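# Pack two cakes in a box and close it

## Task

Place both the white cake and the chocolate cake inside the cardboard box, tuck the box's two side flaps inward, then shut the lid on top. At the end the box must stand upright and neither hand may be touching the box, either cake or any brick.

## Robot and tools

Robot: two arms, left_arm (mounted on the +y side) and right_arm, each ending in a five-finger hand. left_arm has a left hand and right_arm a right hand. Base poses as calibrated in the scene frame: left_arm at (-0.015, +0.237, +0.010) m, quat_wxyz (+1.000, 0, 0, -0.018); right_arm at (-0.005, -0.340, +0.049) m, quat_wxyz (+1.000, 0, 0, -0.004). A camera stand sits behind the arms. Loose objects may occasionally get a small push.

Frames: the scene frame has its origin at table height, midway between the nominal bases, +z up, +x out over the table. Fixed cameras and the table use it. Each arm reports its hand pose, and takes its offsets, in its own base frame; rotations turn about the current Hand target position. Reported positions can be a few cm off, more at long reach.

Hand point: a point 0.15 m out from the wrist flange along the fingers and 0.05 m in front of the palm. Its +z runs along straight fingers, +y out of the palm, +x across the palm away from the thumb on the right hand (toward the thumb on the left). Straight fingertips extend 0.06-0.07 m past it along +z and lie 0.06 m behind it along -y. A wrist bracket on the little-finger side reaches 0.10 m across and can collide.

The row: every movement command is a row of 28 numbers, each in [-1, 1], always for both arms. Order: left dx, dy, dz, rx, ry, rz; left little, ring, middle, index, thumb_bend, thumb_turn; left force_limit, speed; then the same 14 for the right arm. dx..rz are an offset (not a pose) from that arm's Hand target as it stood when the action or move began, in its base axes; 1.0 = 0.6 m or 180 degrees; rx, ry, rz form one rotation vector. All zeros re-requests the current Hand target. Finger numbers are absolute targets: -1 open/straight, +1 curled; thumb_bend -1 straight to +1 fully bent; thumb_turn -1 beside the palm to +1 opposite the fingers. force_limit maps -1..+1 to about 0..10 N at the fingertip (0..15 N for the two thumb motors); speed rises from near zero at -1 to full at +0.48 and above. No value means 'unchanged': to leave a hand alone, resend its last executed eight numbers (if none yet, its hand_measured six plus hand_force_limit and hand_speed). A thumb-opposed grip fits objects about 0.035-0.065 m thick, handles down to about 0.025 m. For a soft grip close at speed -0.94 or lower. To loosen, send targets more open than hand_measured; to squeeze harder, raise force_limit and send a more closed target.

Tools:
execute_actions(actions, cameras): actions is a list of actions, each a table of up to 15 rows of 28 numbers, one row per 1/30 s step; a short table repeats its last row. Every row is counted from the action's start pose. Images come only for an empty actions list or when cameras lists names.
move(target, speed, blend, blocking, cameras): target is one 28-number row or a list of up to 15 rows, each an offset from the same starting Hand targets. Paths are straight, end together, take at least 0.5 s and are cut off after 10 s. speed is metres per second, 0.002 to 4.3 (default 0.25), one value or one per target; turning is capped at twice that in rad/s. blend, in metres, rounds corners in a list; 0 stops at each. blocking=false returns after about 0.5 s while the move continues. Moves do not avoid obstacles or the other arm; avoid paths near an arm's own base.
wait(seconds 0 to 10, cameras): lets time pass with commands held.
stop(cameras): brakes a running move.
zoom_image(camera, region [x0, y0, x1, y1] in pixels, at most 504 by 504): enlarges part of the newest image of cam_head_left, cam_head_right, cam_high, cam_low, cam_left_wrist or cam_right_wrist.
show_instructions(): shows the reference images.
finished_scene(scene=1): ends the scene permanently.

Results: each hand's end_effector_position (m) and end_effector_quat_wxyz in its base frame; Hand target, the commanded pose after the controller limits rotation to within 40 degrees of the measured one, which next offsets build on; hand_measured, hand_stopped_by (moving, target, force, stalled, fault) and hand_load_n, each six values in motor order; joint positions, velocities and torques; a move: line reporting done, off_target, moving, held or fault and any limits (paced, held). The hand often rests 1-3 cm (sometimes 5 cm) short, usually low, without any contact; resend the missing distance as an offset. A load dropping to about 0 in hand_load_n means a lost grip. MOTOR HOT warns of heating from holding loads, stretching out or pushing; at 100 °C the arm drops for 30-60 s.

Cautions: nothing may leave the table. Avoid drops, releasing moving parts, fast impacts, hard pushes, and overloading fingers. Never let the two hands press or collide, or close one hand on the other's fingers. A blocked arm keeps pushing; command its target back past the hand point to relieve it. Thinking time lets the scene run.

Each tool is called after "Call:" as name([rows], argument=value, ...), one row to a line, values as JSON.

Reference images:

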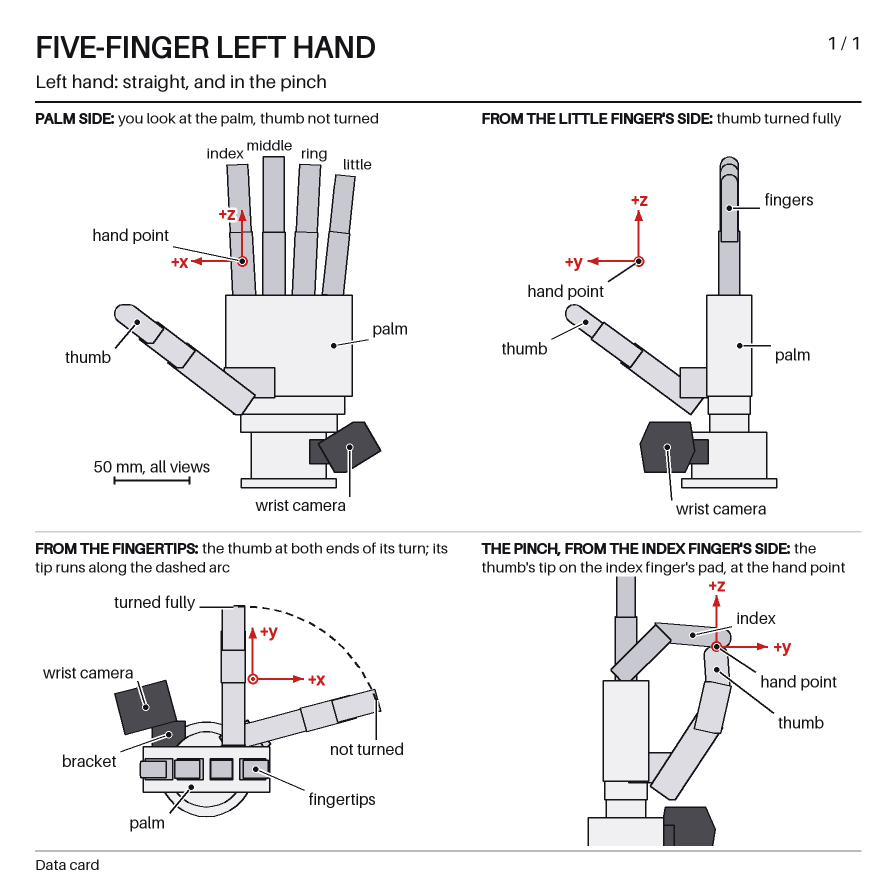

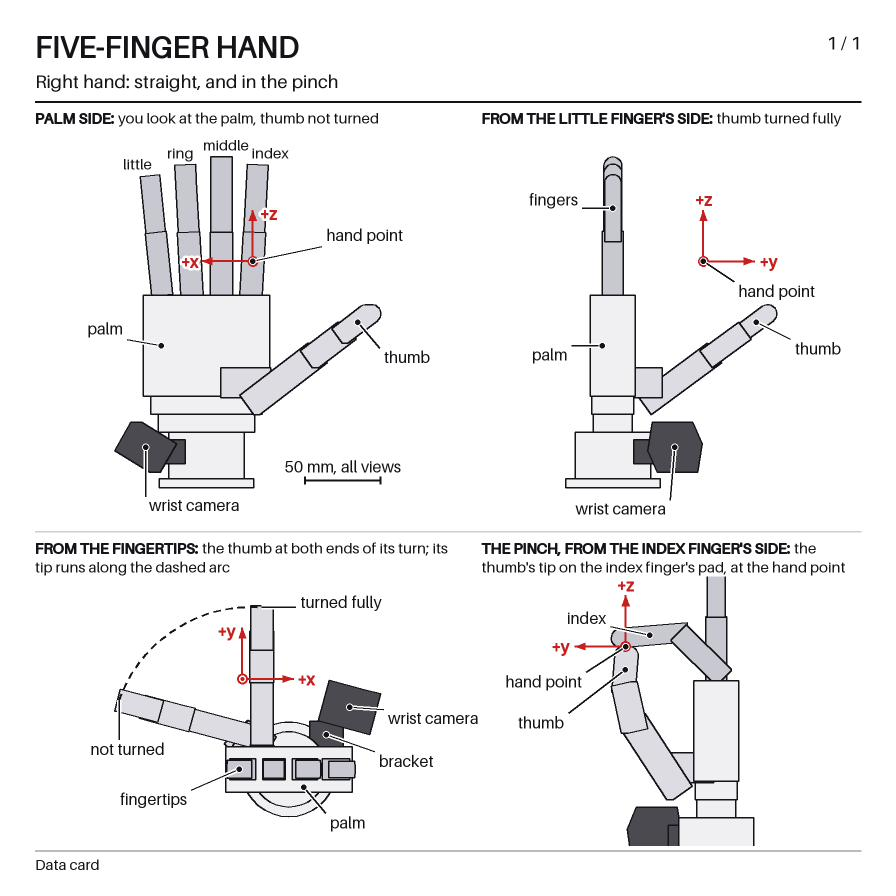

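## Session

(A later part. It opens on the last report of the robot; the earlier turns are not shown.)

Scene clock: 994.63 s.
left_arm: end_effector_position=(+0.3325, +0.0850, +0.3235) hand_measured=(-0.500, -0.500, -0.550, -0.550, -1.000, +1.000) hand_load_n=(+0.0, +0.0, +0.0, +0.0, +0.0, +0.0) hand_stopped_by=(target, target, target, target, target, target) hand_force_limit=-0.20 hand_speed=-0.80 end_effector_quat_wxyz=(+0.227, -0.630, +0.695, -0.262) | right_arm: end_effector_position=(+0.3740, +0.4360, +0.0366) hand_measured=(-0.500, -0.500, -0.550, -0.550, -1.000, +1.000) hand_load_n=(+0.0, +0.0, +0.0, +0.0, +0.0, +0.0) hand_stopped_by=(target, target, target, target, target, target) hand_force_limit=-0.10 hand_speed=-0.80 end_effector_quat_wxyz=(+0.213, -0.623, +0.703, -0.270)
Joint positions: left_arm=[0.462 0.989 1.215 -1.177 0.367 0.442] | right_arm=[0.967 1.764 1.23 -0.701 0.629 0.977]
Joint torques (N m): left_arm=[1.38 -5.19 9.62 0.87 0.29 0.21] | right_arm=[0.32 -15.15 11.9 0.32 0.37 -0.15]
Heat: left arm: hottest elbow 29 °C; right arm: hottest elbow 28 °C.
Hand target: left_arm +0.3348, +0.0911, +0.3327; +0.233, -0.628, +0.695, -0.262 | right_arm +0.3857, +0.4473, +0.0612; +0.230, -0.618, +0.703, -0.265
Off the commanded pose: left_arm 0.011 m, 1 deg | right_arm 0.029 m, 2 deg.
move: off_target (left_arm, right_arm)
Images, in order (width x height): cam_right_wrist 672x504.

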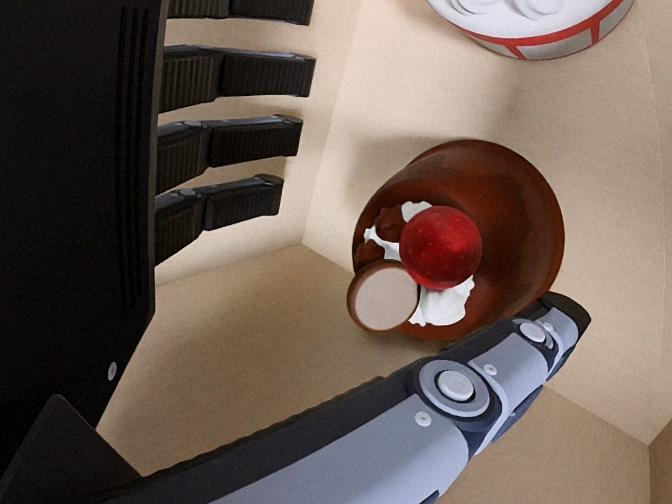

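Call:
move([
  [0,0,0,0,0,0,-0.5,-0.5,-0.55,-0.55,-1,1,-0.2,-0.8, 0.0,0.0,0.42,0,0,0,-0.5,-0.5,-0.55,-0.55,-1,1,-0.1,-0.8],
  [0,0,0,0,0,0,-0.5,-0.5,-0.55,-0.55,-1,1,-0.2,-0.8, -0.1,-0.7,0.42,0,0,0,-0.5,-0.5,-0.55,-0.55,-1,1,-0.1,-0.8],
], speed=[0.12,0.2], cameras=["all"])

Call:
zoom_image(camera="cam_head_left", region=[290, 230, 450, 400])

Call:
zoom_image(camera="cam_low", region=[240, 170, 420, 320])

Call:
zoom_image(camera="cam_high", region=[430, 160, 650, 370])

Scene clock: 1006.70 s.
left_arm: end_effector_position=(+0.3325, +0.0850, +0.3235) hand_measured=(-0.500, -0.500, -0.550, -0.550, -1.000, +1.000) hand_load_n=(+0.0, +0.0, +0.0, +0.0, +0.0, +0.0) hand_stopped_by=(target, target, target, target, target, target) hand_force_limit=-0.20 hand_speed=-0.80 end_effector_quat_wxyz=(+0.227, -0.630, +0.695, -0.262) | right_arm: end_effector_position=(+0.3240, +0.0296, +0.3113) hand_measured=(-0.500, -0.500, -0.550, -0.550, -1.000, +1.000) hand_load_n=(+0.0, +0.0, +0.0, +0.0, +0.0, +0.0) hand_stopped_by=(target, target, target, target, target, target) hand_force_limit=-0.10 hand_speed=-0.80 end_effector_quat_wxyz=(+0.224, -0.618, +0.708, -0.258)
Joint positions: left_arm=[0.462 0.989 1.215 -1.177 0.367 0.442] | right_arm=[0.044 0.857 1.108 -1.133 0.117 0.137]
Joint torques (N m): left_arm=[1.26 -4.95 9.44 0.87 0.25 0.18] | right_arm=[0.15 -3.25 9.54 2.35 -0.05 -0.17]
Heat: left arm: hottest elbow 29 °C; right arm: hottest elbow 28 °C.
Hand target: left_arm +0.3348, +0.0911, +0.3327; +0.233, -0.628, +0.695, -0.262 | right_arm +0.3257, +0.0274, +0.3132; +0.230, -0.618, +0.703, -0.265
Off the commanded pose: left_arm 0.011 m, 1 deg | right_arm 0.003 m, 1 deg.
move: off_target (left_arm)

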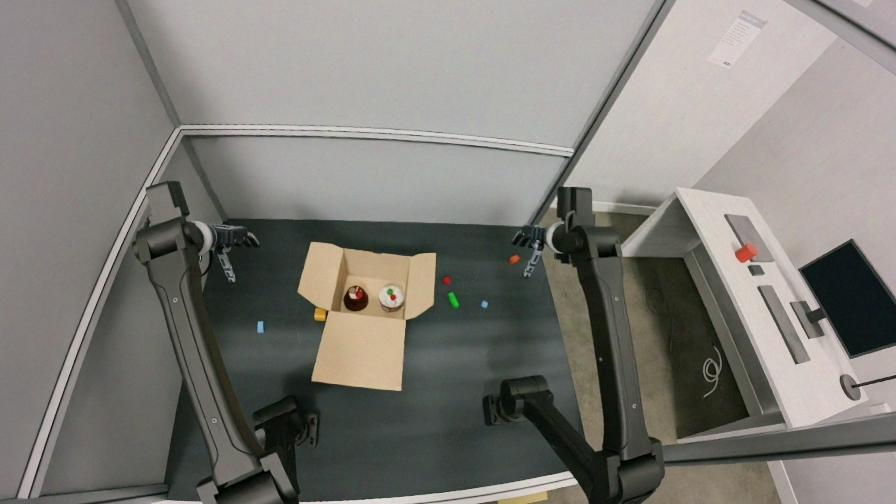

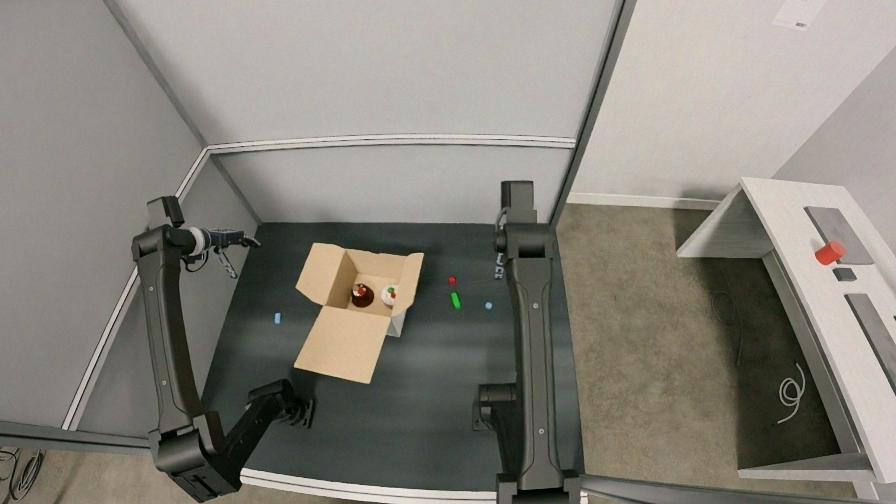

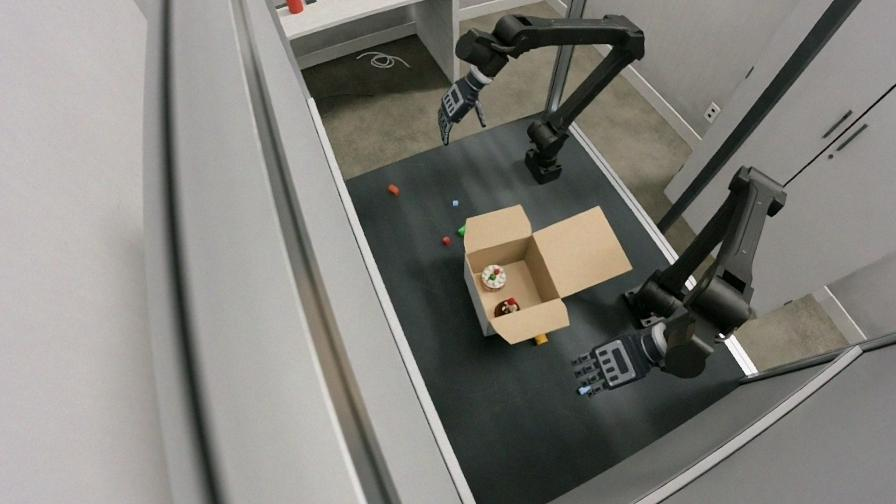

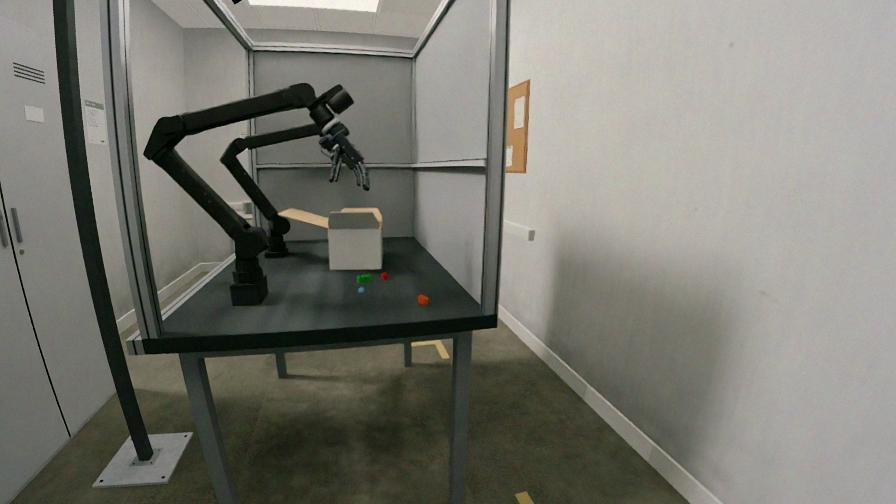

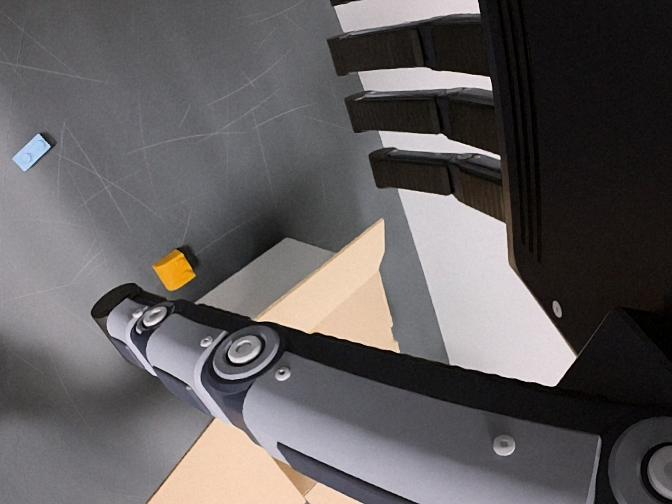

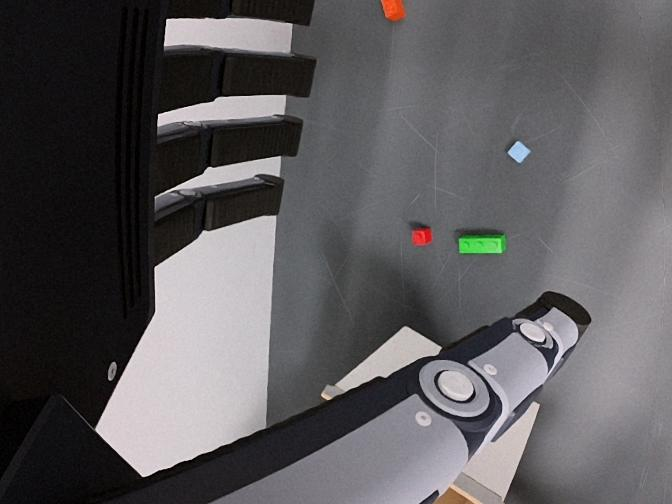

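Scaled by 2.965.

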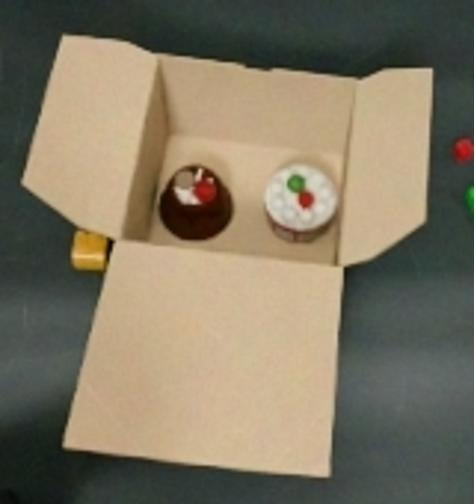

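Scaled by 2.800.

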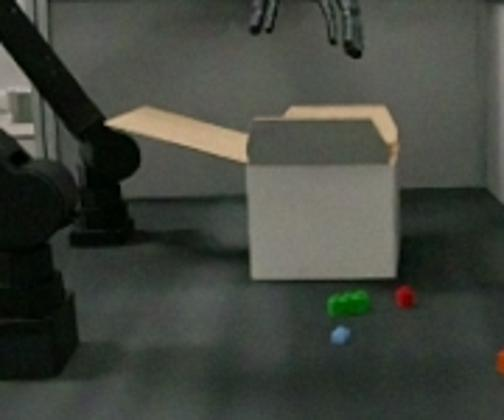

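Scaled by 2.291.

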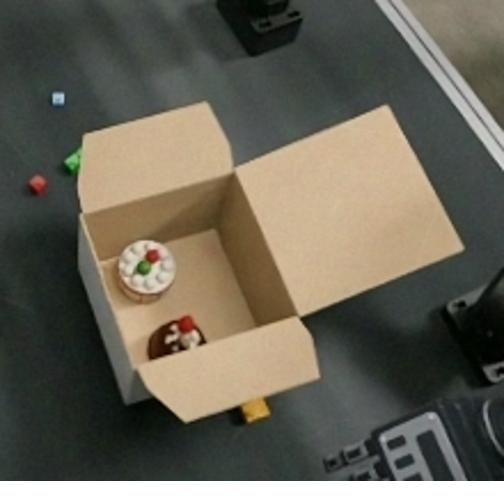

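Call:
move(target=[0,0,0,0,0,0,-0.5,-0.5,-0.55,-0.55,-1,1,-0.2,-0.8, -0.022,0.06,0.02,-0.1528,0.2012,0.476,-1,-1,-1,-1,-1,1,0,-0.3], speed=0.15, cameras=["all"])

Scene clock: 1047.70 s.
left_arm: end_effector_position=(+0.3325, +0.0850, +0.3235) hand_measured=(-0.500, -0.500, -0.550, -0.550, -1.000, +1.000) hand_load_n=(+0.0, +0.0, +0.0, +0.0, +0.0, +0.0) hand_stopped_by=(target, target, target, target, target, target) hand_force_limit=-0.20 hand_speed=-0.80 end_effector_quat_wxyz=(+0.227, -0.630, +0.695, -0.262) | right_arm: end_effector_position=(+0.3083, +0.0614, +0.3148) hand_measured=(-1.000, -1.000, -1.000, -1.000, -1.000, +1.000) hand_load_n=(+0.0, +0.0, +0.0, +0.0, +0.0, +0.5) hand_stopped_by=(target, target, target, target, target, target) hand_force_limit=0.00 hand_speed=-0.30 end_effector_quat_wxyz=(-0.012, +0.996, -0.075, +0.039)
Joint positions: left_arm=[0.462 0.989 1.215 -1.177 0.367 0.442] | right_arm=[0.328 1.258 1.455 -1.685 0.008 -1.092]
Joint torques (N m): left_arm=[0.91 -4.84 9.61 0.79 0.3 0.22] | right_arm=[1.38 -6.95 11.66 -0.12 0.18 -0.15]
Heat: left arm: hottest elbow 29 °C; right arm: hottest elbow 30 °C.
Hand target: left_arm +0.3348, +0.0911, +0.3327; +0.233, -0.628, +0.695, -0.262 | right_arm +0.3125, +0.0634, +0.3252; +0.000, +0.998, -0.065, +0.000
Off the commanded pose: left_arm 0.011 m, 1 deg | right_arm 0.011 m, 5 deg.
joint sent to its limit (right arm) — joint 4 (wrist pitch), lower limit. The joint targets are off in orientation, not in position.
move: off_target (left_arm, right_arm)

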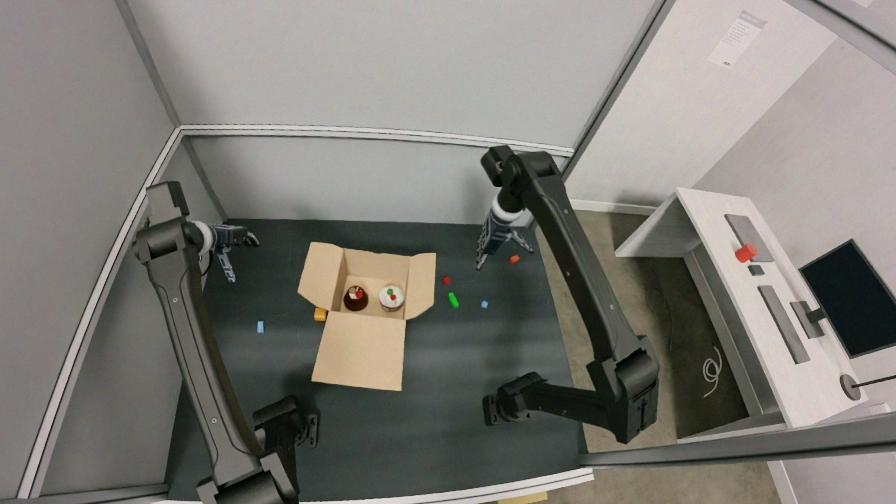

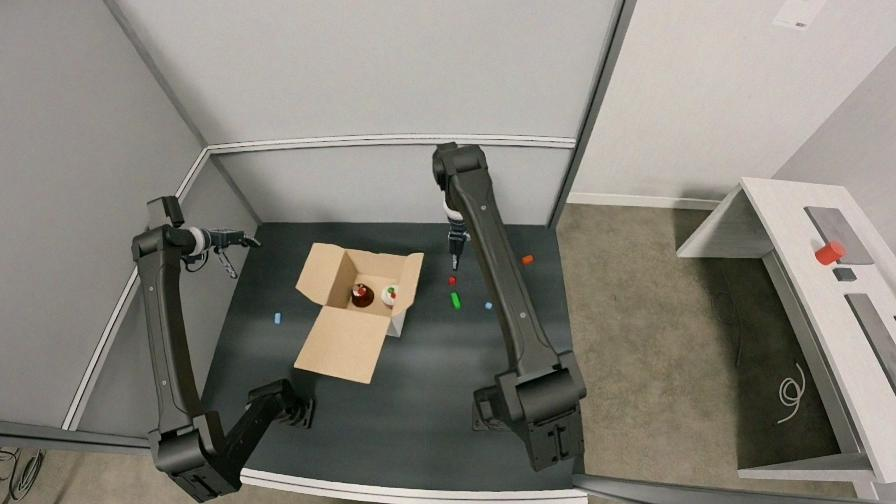

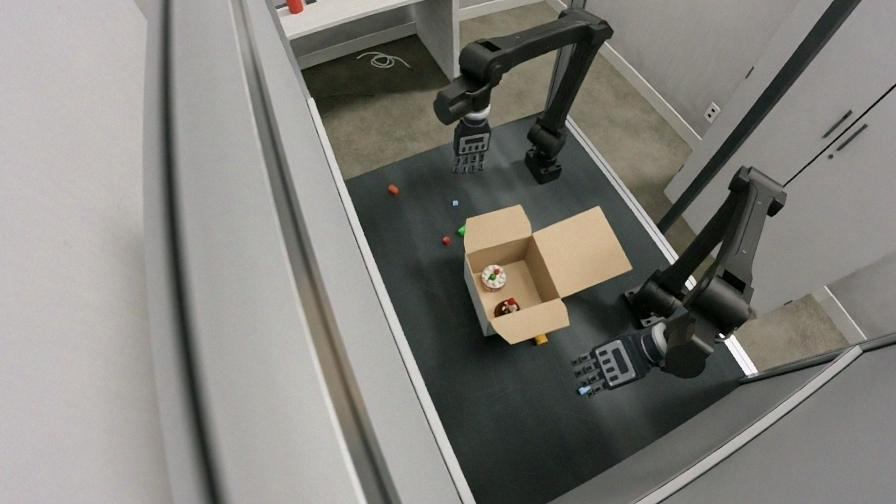

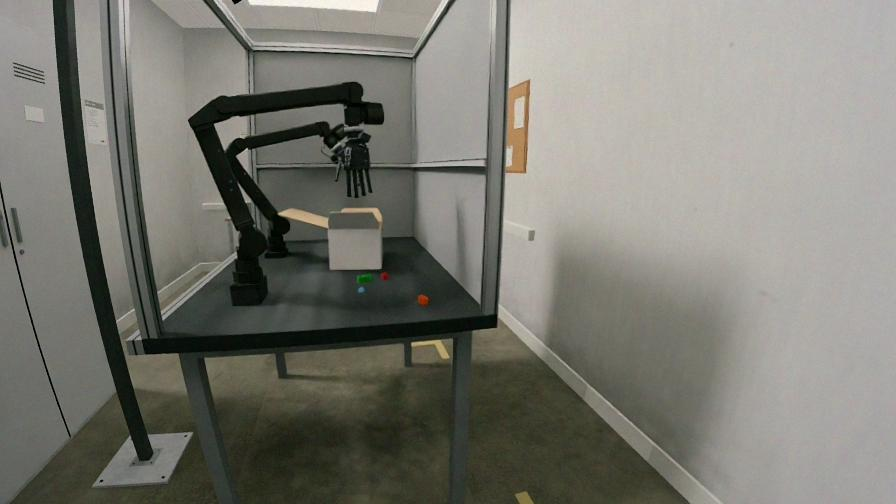

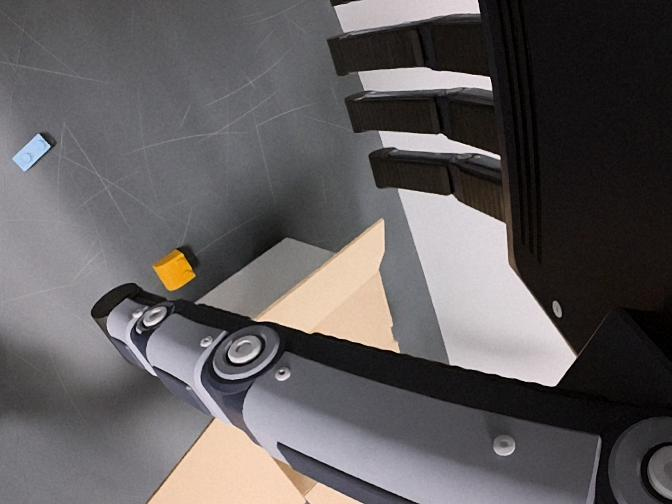

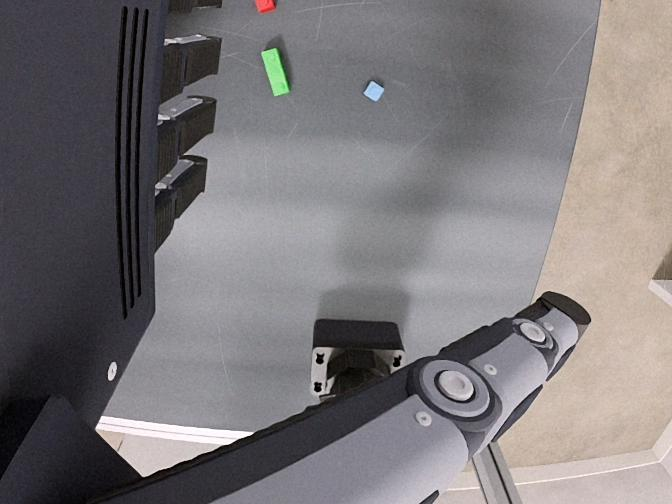

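Call:
move(target=[0,0,0,0,0,0,-0.5,-0.5,-0.55,-0.55,-1,1,-0.2,-0.8, 0,0.0,-0.21,0,0,0,-1,-1,-1,-1,-1,1,0,-0.3], speed=0.12, cameras=["cam_head_left","cam_low","cam_high"])

Call:
zoom_image(camera="cam_low", region=[260, 120, 440, 300])

Call:
zoom_image(camera="cam_high", region=[400, 100, 640, 370])

Scene clock: 1055.93 s.
left_arm: end_effector_position=(+0.3325, +0.0850, +0.3235) hand_measured=(-0.500, -0.500, -0.550, -0.550, -1.000, +1.000) hand_load_n=(+0.0, -0.5, +0.0, +0.0, +0.0, +0.0) hand_stopped_by=(target, target, target, target, target, target) hand_force_limit=-0.20 hand_speed=-0.80 end_effector_quat_wxyz=(+0.227, -0.630, +0.695, -0.262) | right_arm: end_effector_position=(+0.3079, +0.0618, +0.2062) hand_measured=(-1.000, -1.000, -1.000, -1.000, -1.000, +1.000) hand_load_n=(+0.0, +0.0, +0.0, +0.0, +0.0, +0.0) hand_stopped_by=(target, target, target, target, target, target) hand_force_limit=0.00 hand_speed=-0.30 end_effector_quat_wxyz=(+0.000, +0.997, -0.072, +0.004)
Joint positions: left_arm=[0.462 0.989 1.215 -1.177 0.367 0.442] | right_arm=[0.328 1.295 1.194 -1.462 0.003 -1.099]
Joint torques (N m): left_arm=[1.2 -5.01 9.58 0.83 0.3 0.21] | right_arm=[0.97 -6.48 8.96 0.69 -0.09 -0.16]
Heat: left arm: hottest elbow 29 °C; right arm: hottest elbow 29 °C.
Hand target: left_arm +0.3348, +0.0911, +0.3327; +0.233, -0.628, +0.695, -0.262 | right_arm +0.3125, +0.0633, +0.1992; +0.000, +0.998, -0.065, +0.000
Off the commanded pose: left_arm 0.011 m, 1 deg | right_arm 0.008 m, 1 deg.
move: off_target (left_arm)
Images, in order (width x height): cam_head_left 896x504, cam_high 896x504, cam_low 896x504.

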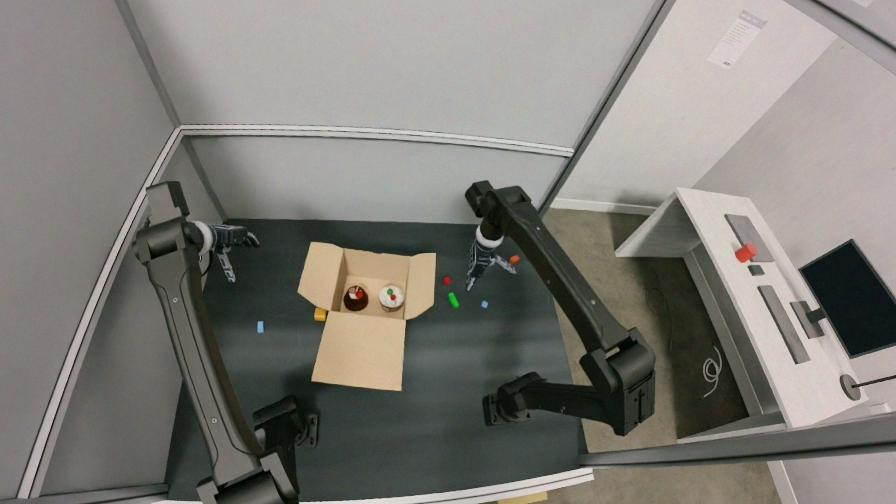

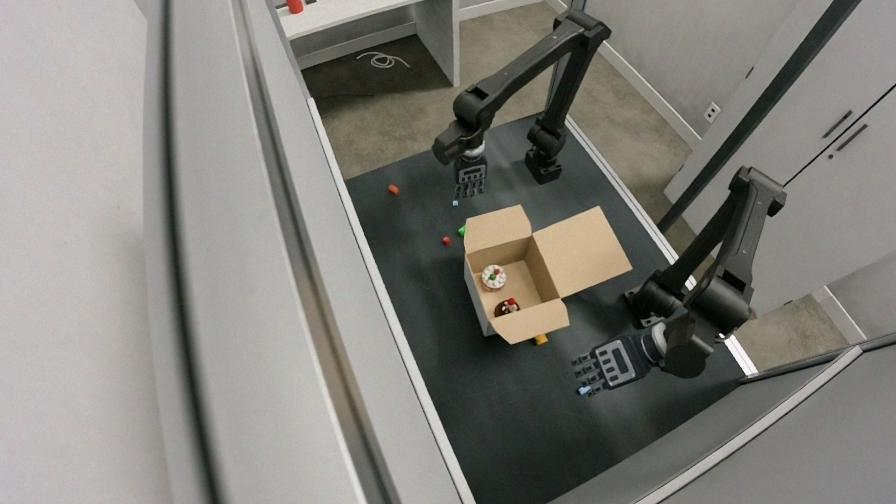

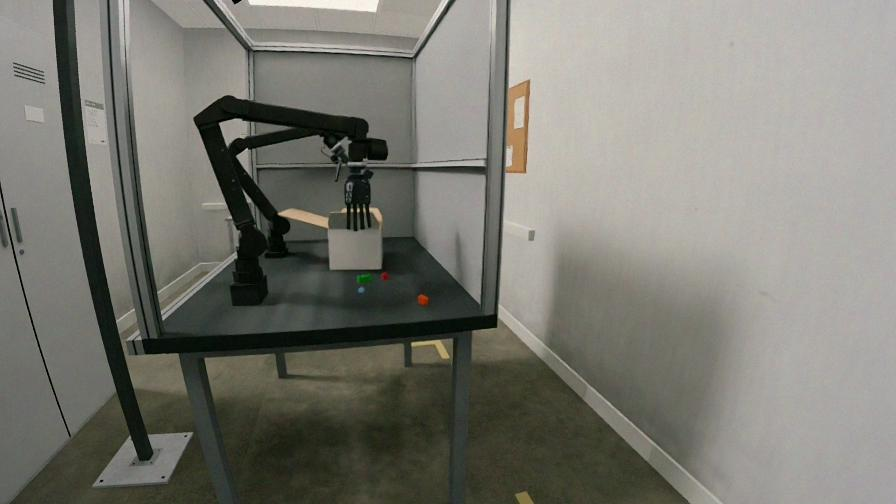

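Scaled by 2.800.

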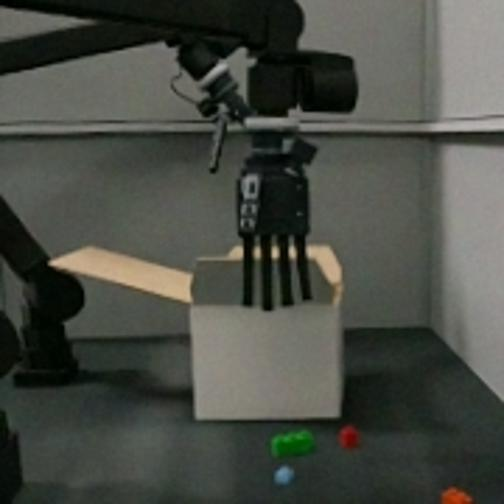

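Scaled by 1.867.

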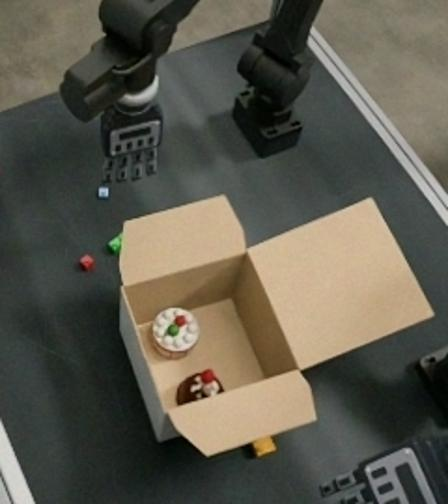

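Call:
move(target=[0,0,0,0,0,0,-0.5,-0.5,-0.55,-0.55,-1,1,-0.2,-0.8, 0.02,0.2,0.0,0,0,0,-1,-1,-1,-1,-1,1,0,-0.3], speed=0.08, cameras=["cam_head_left","cam_low","cam_high"])

Call:
zoom_image(camera="cam_low", region=[260, 120, 440, 300])

Call:
zoom_image(camera="cam_high", region=[400, 100, 640, 370])

Scene clock: 1064.37 s.
left_arm: end_effector_position=(+0.3325, +0.0850, +0.3235) hand_measured=(-0.500, -0.500, -0.550, -0.550, -1.000, +1.000) hand_load_n=(+0.0, +0.0, +0.0, -0.5, +0.0, +0.0) hand_stopped_by=(target, target, target, target, target, target) hand_force_limit=-0.20 hand_speed=-0.80 end_effector_quat_wxyz=(+0.227, -0.630, +0.695, -0.262) | right_arm: end_effector_position=(+0.3106, +0.1704, +0.1948) hand_measured=(-1.000, -1.000, -1.000, -1.000, -1.000, +1.000) hand_load_n=(+0.0, +0.0, +0.0, +0.0, +0.0, +0.0) hand_stopped_by=(target, target, target, target, target, target) hand_force_limit=0.00 hand_speed=-0.30 end_effector_quat_wxyz=(+0.008, +0.998, -0.062, -0.011)
Joint positions: left_arm=[0.462 0.989 1.215 -1.177 0.367 0.442] | right_arm=[0.577 1.453 1.312 -1.457 0.001 -0.87]
Joint torques (N m): left_arm=[1.26 -5.36 9.63 0.87 0.23 0.2] | right_arm=[1.14 -8.18 12.71 0.55 -0.01 0.1]
Heat: left arm: hottest elbow 29 °C; right arm: hottest elbow 29 °C.
Hand target: left_arm +0.3348, +0.0911, +0.3327; +0.233, -0.628, +0.695, -0.262 | right_arm +0.3245, +0.1833, +0.1992; +0.000, +0.998, -0.065, +0.000
Off the commanded pose: left_arm 0.011 m, 1 deg | right_arm 0.019 m, 2 deg.
move: off_target (left_arm, right_arm)
Images, in order (width x height): cam_head_left 896x504, cam_high 896x504, cam_low 896x504.

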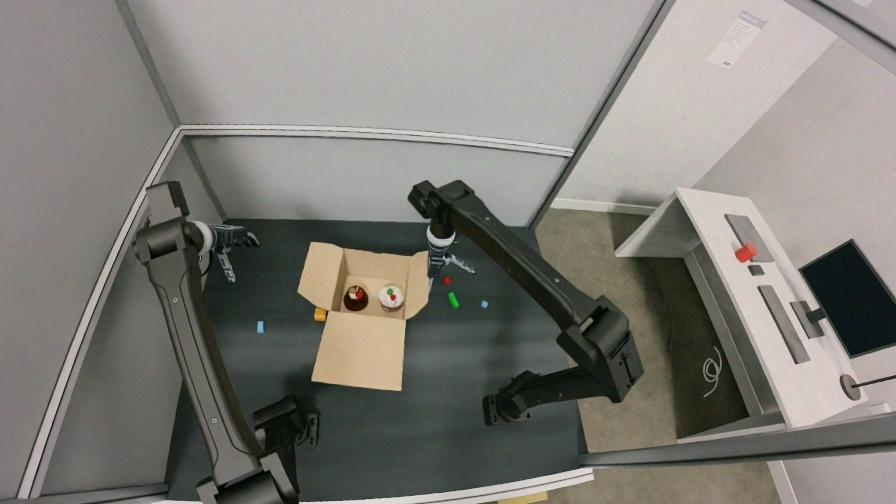

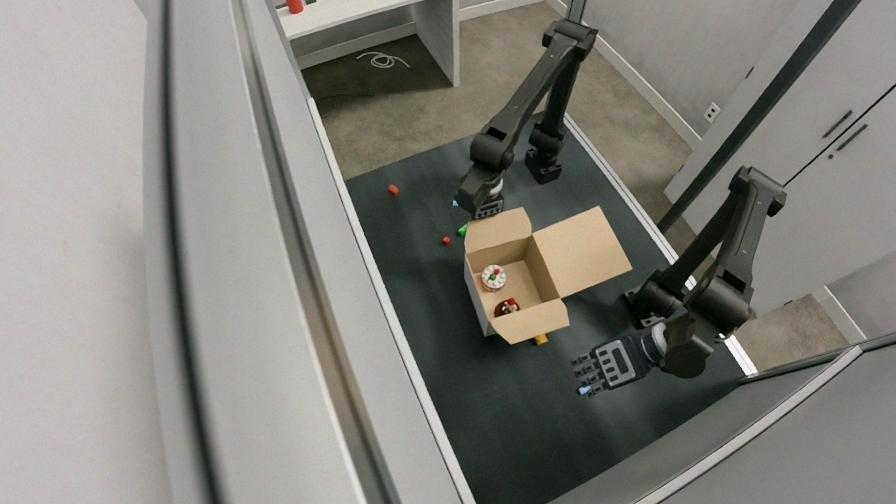

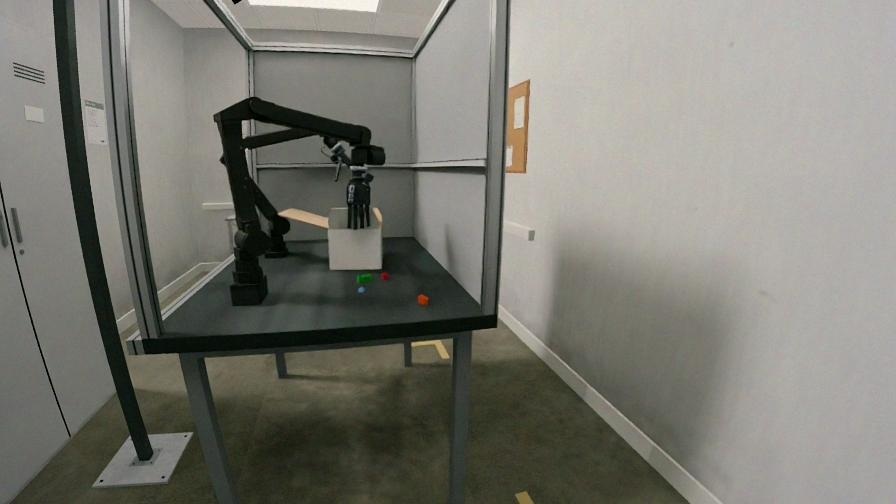

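Scaled by 2.800.

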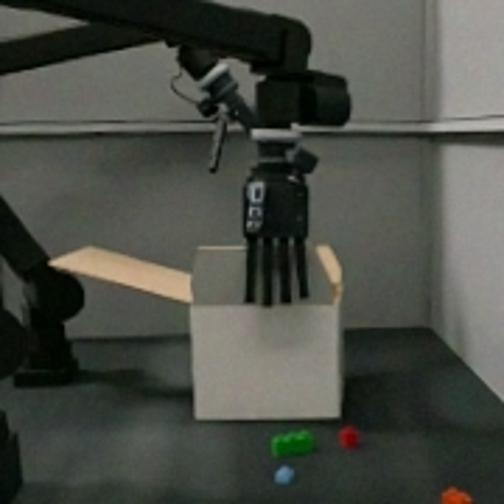

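Scaled by 1.867.

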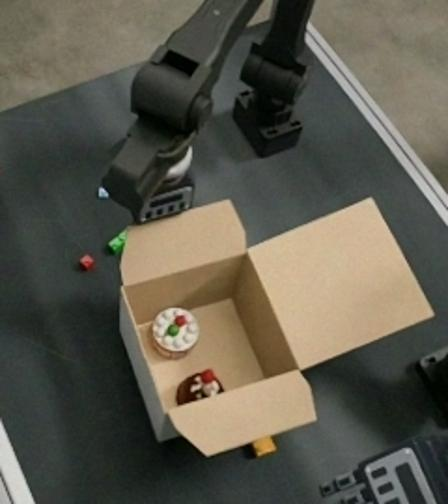

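Call:
move(target=[0,0,0,0,0,0,-0.5,-0.5,-0.55,-0.55,-1,1,-0.2,-0.8, 0.015,0.15,0.015,0,0,0,-1,-1,-1,-1,-1,1,0,-0.3], speed=0.08, cameras=["cam_head_left","cam_low","cam_high"])

Call:
zoom_image(camera="cam_low", region=[260, 120, 440, 300])

Call:
zoom_image(camera="cam_high", region=[400, 100, 640, 370])

Scene clock: 1075.40 s.
left_arm: end_effector_position=(+0.3325, +0.0850, +0.3235) hand_measured=(-0.500, -0.500, -0.550, -0.550, -1.000, +1.000) hand_load_n=(+0.0, +0.0, +0.0, +0.0, +0.0, +0.0) hand_stopped_by=(target, target, target, target, target, target) hand_force_limit=-0.20 hand_speed=-0.80 end_effector_quat_wxyz=(+0.227, -0.630, +0.695, -0.262) | right_arm: end_effector_position=(+0.3248, +0.2601, +0.2034) hand_measured=(-1.000, -1.000, -1.000, -1.000, -1.000, +1.000) hand_load_n=(+0.0, +0.0, -0.5, -1.0, +0.0, +0.0) hand_stopped_by=(target, target, target, target, target, target) hand_force_limit=0.00 hand_speed=-0.30 end_effector_quat_wxyz=(+0.005, +0.998, -0.060, -0.004)
Joint positions: left_arm=[0.462 0.989 1.215 -1.177 0.367 0.442] | right_arm=[0.718 1.609 1.516 -1.49 0.001 -0.732]
Joint torques (N m): left_arm=[1.26 -5.6 9.62 0.75 0.26 0.21] | right_arm=[1.44 -10.34 13.24 -0.14 -0.03 0.13]
Heat: left arm: hottest elbow 30 °C; right arm: hottest elbow 30 °C.
Hand target: left_arm +0.3348, +0.0911, +0.3327; +0.233, -0.628, +0.695, -0.262 | right_arm +0.3335, +0.2734, +0.2084; +0.000, +0.998, -0.065, +0.000
Off the commanded pose: left_arm 0.011 m, 1 deg | right_arm 0.017 m, 1 deg.
move: off_target (left_arm, right_arm)
Images, in order (width x height): cam_head_left 896x504, cam_high 896x504, cam_low 896x504.

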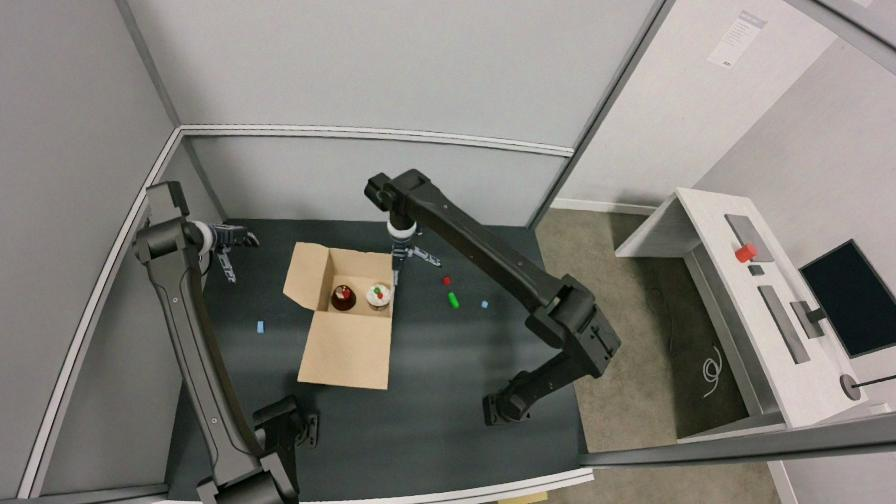

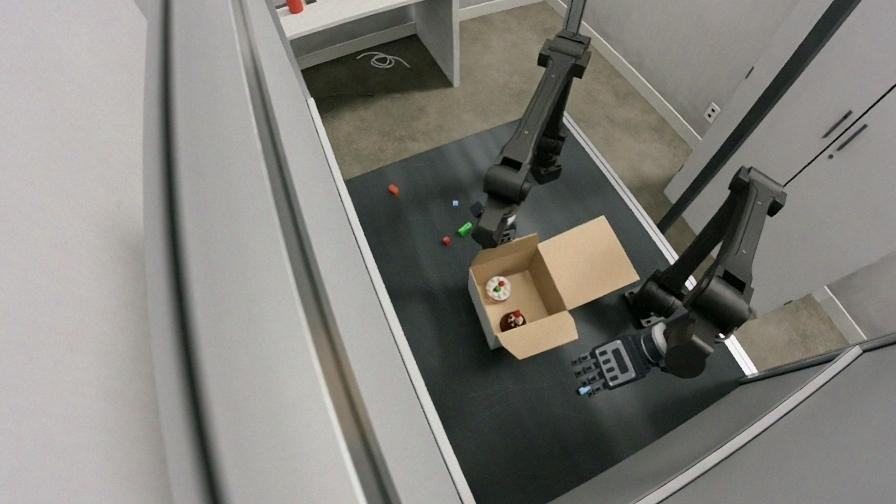

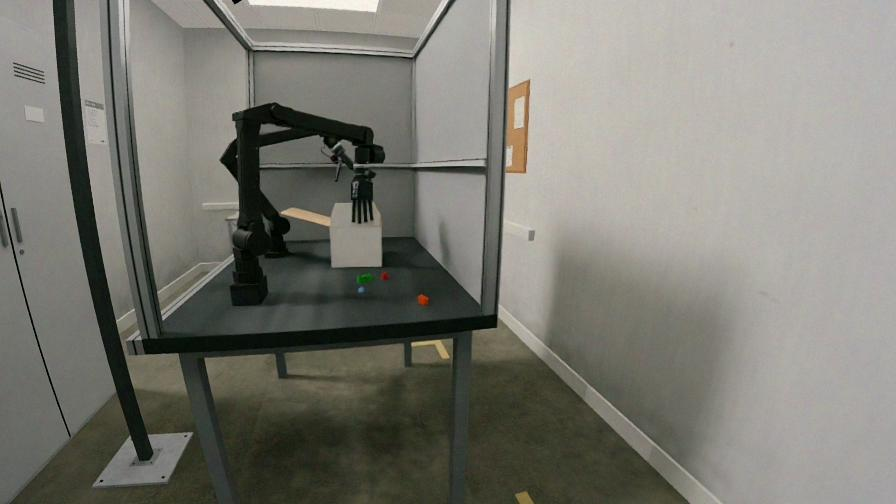

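Scaled by 2.800.

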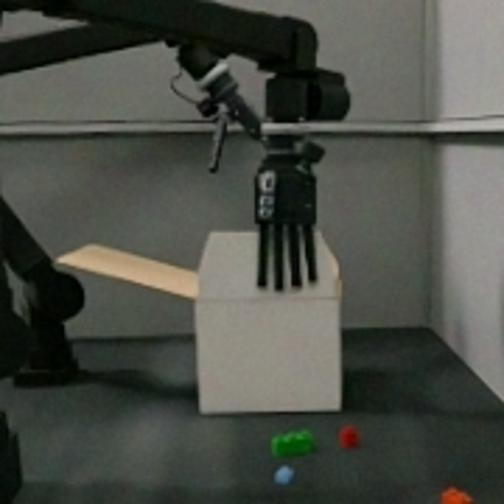

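Scaled by 1.867.

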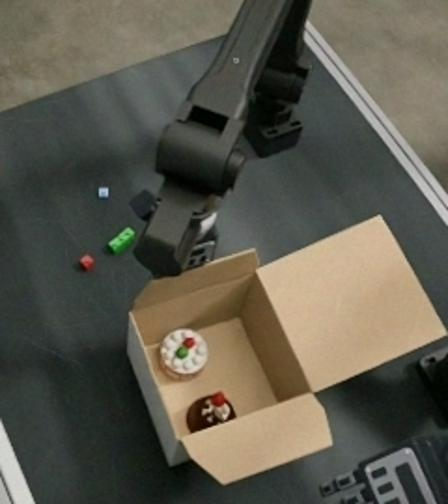

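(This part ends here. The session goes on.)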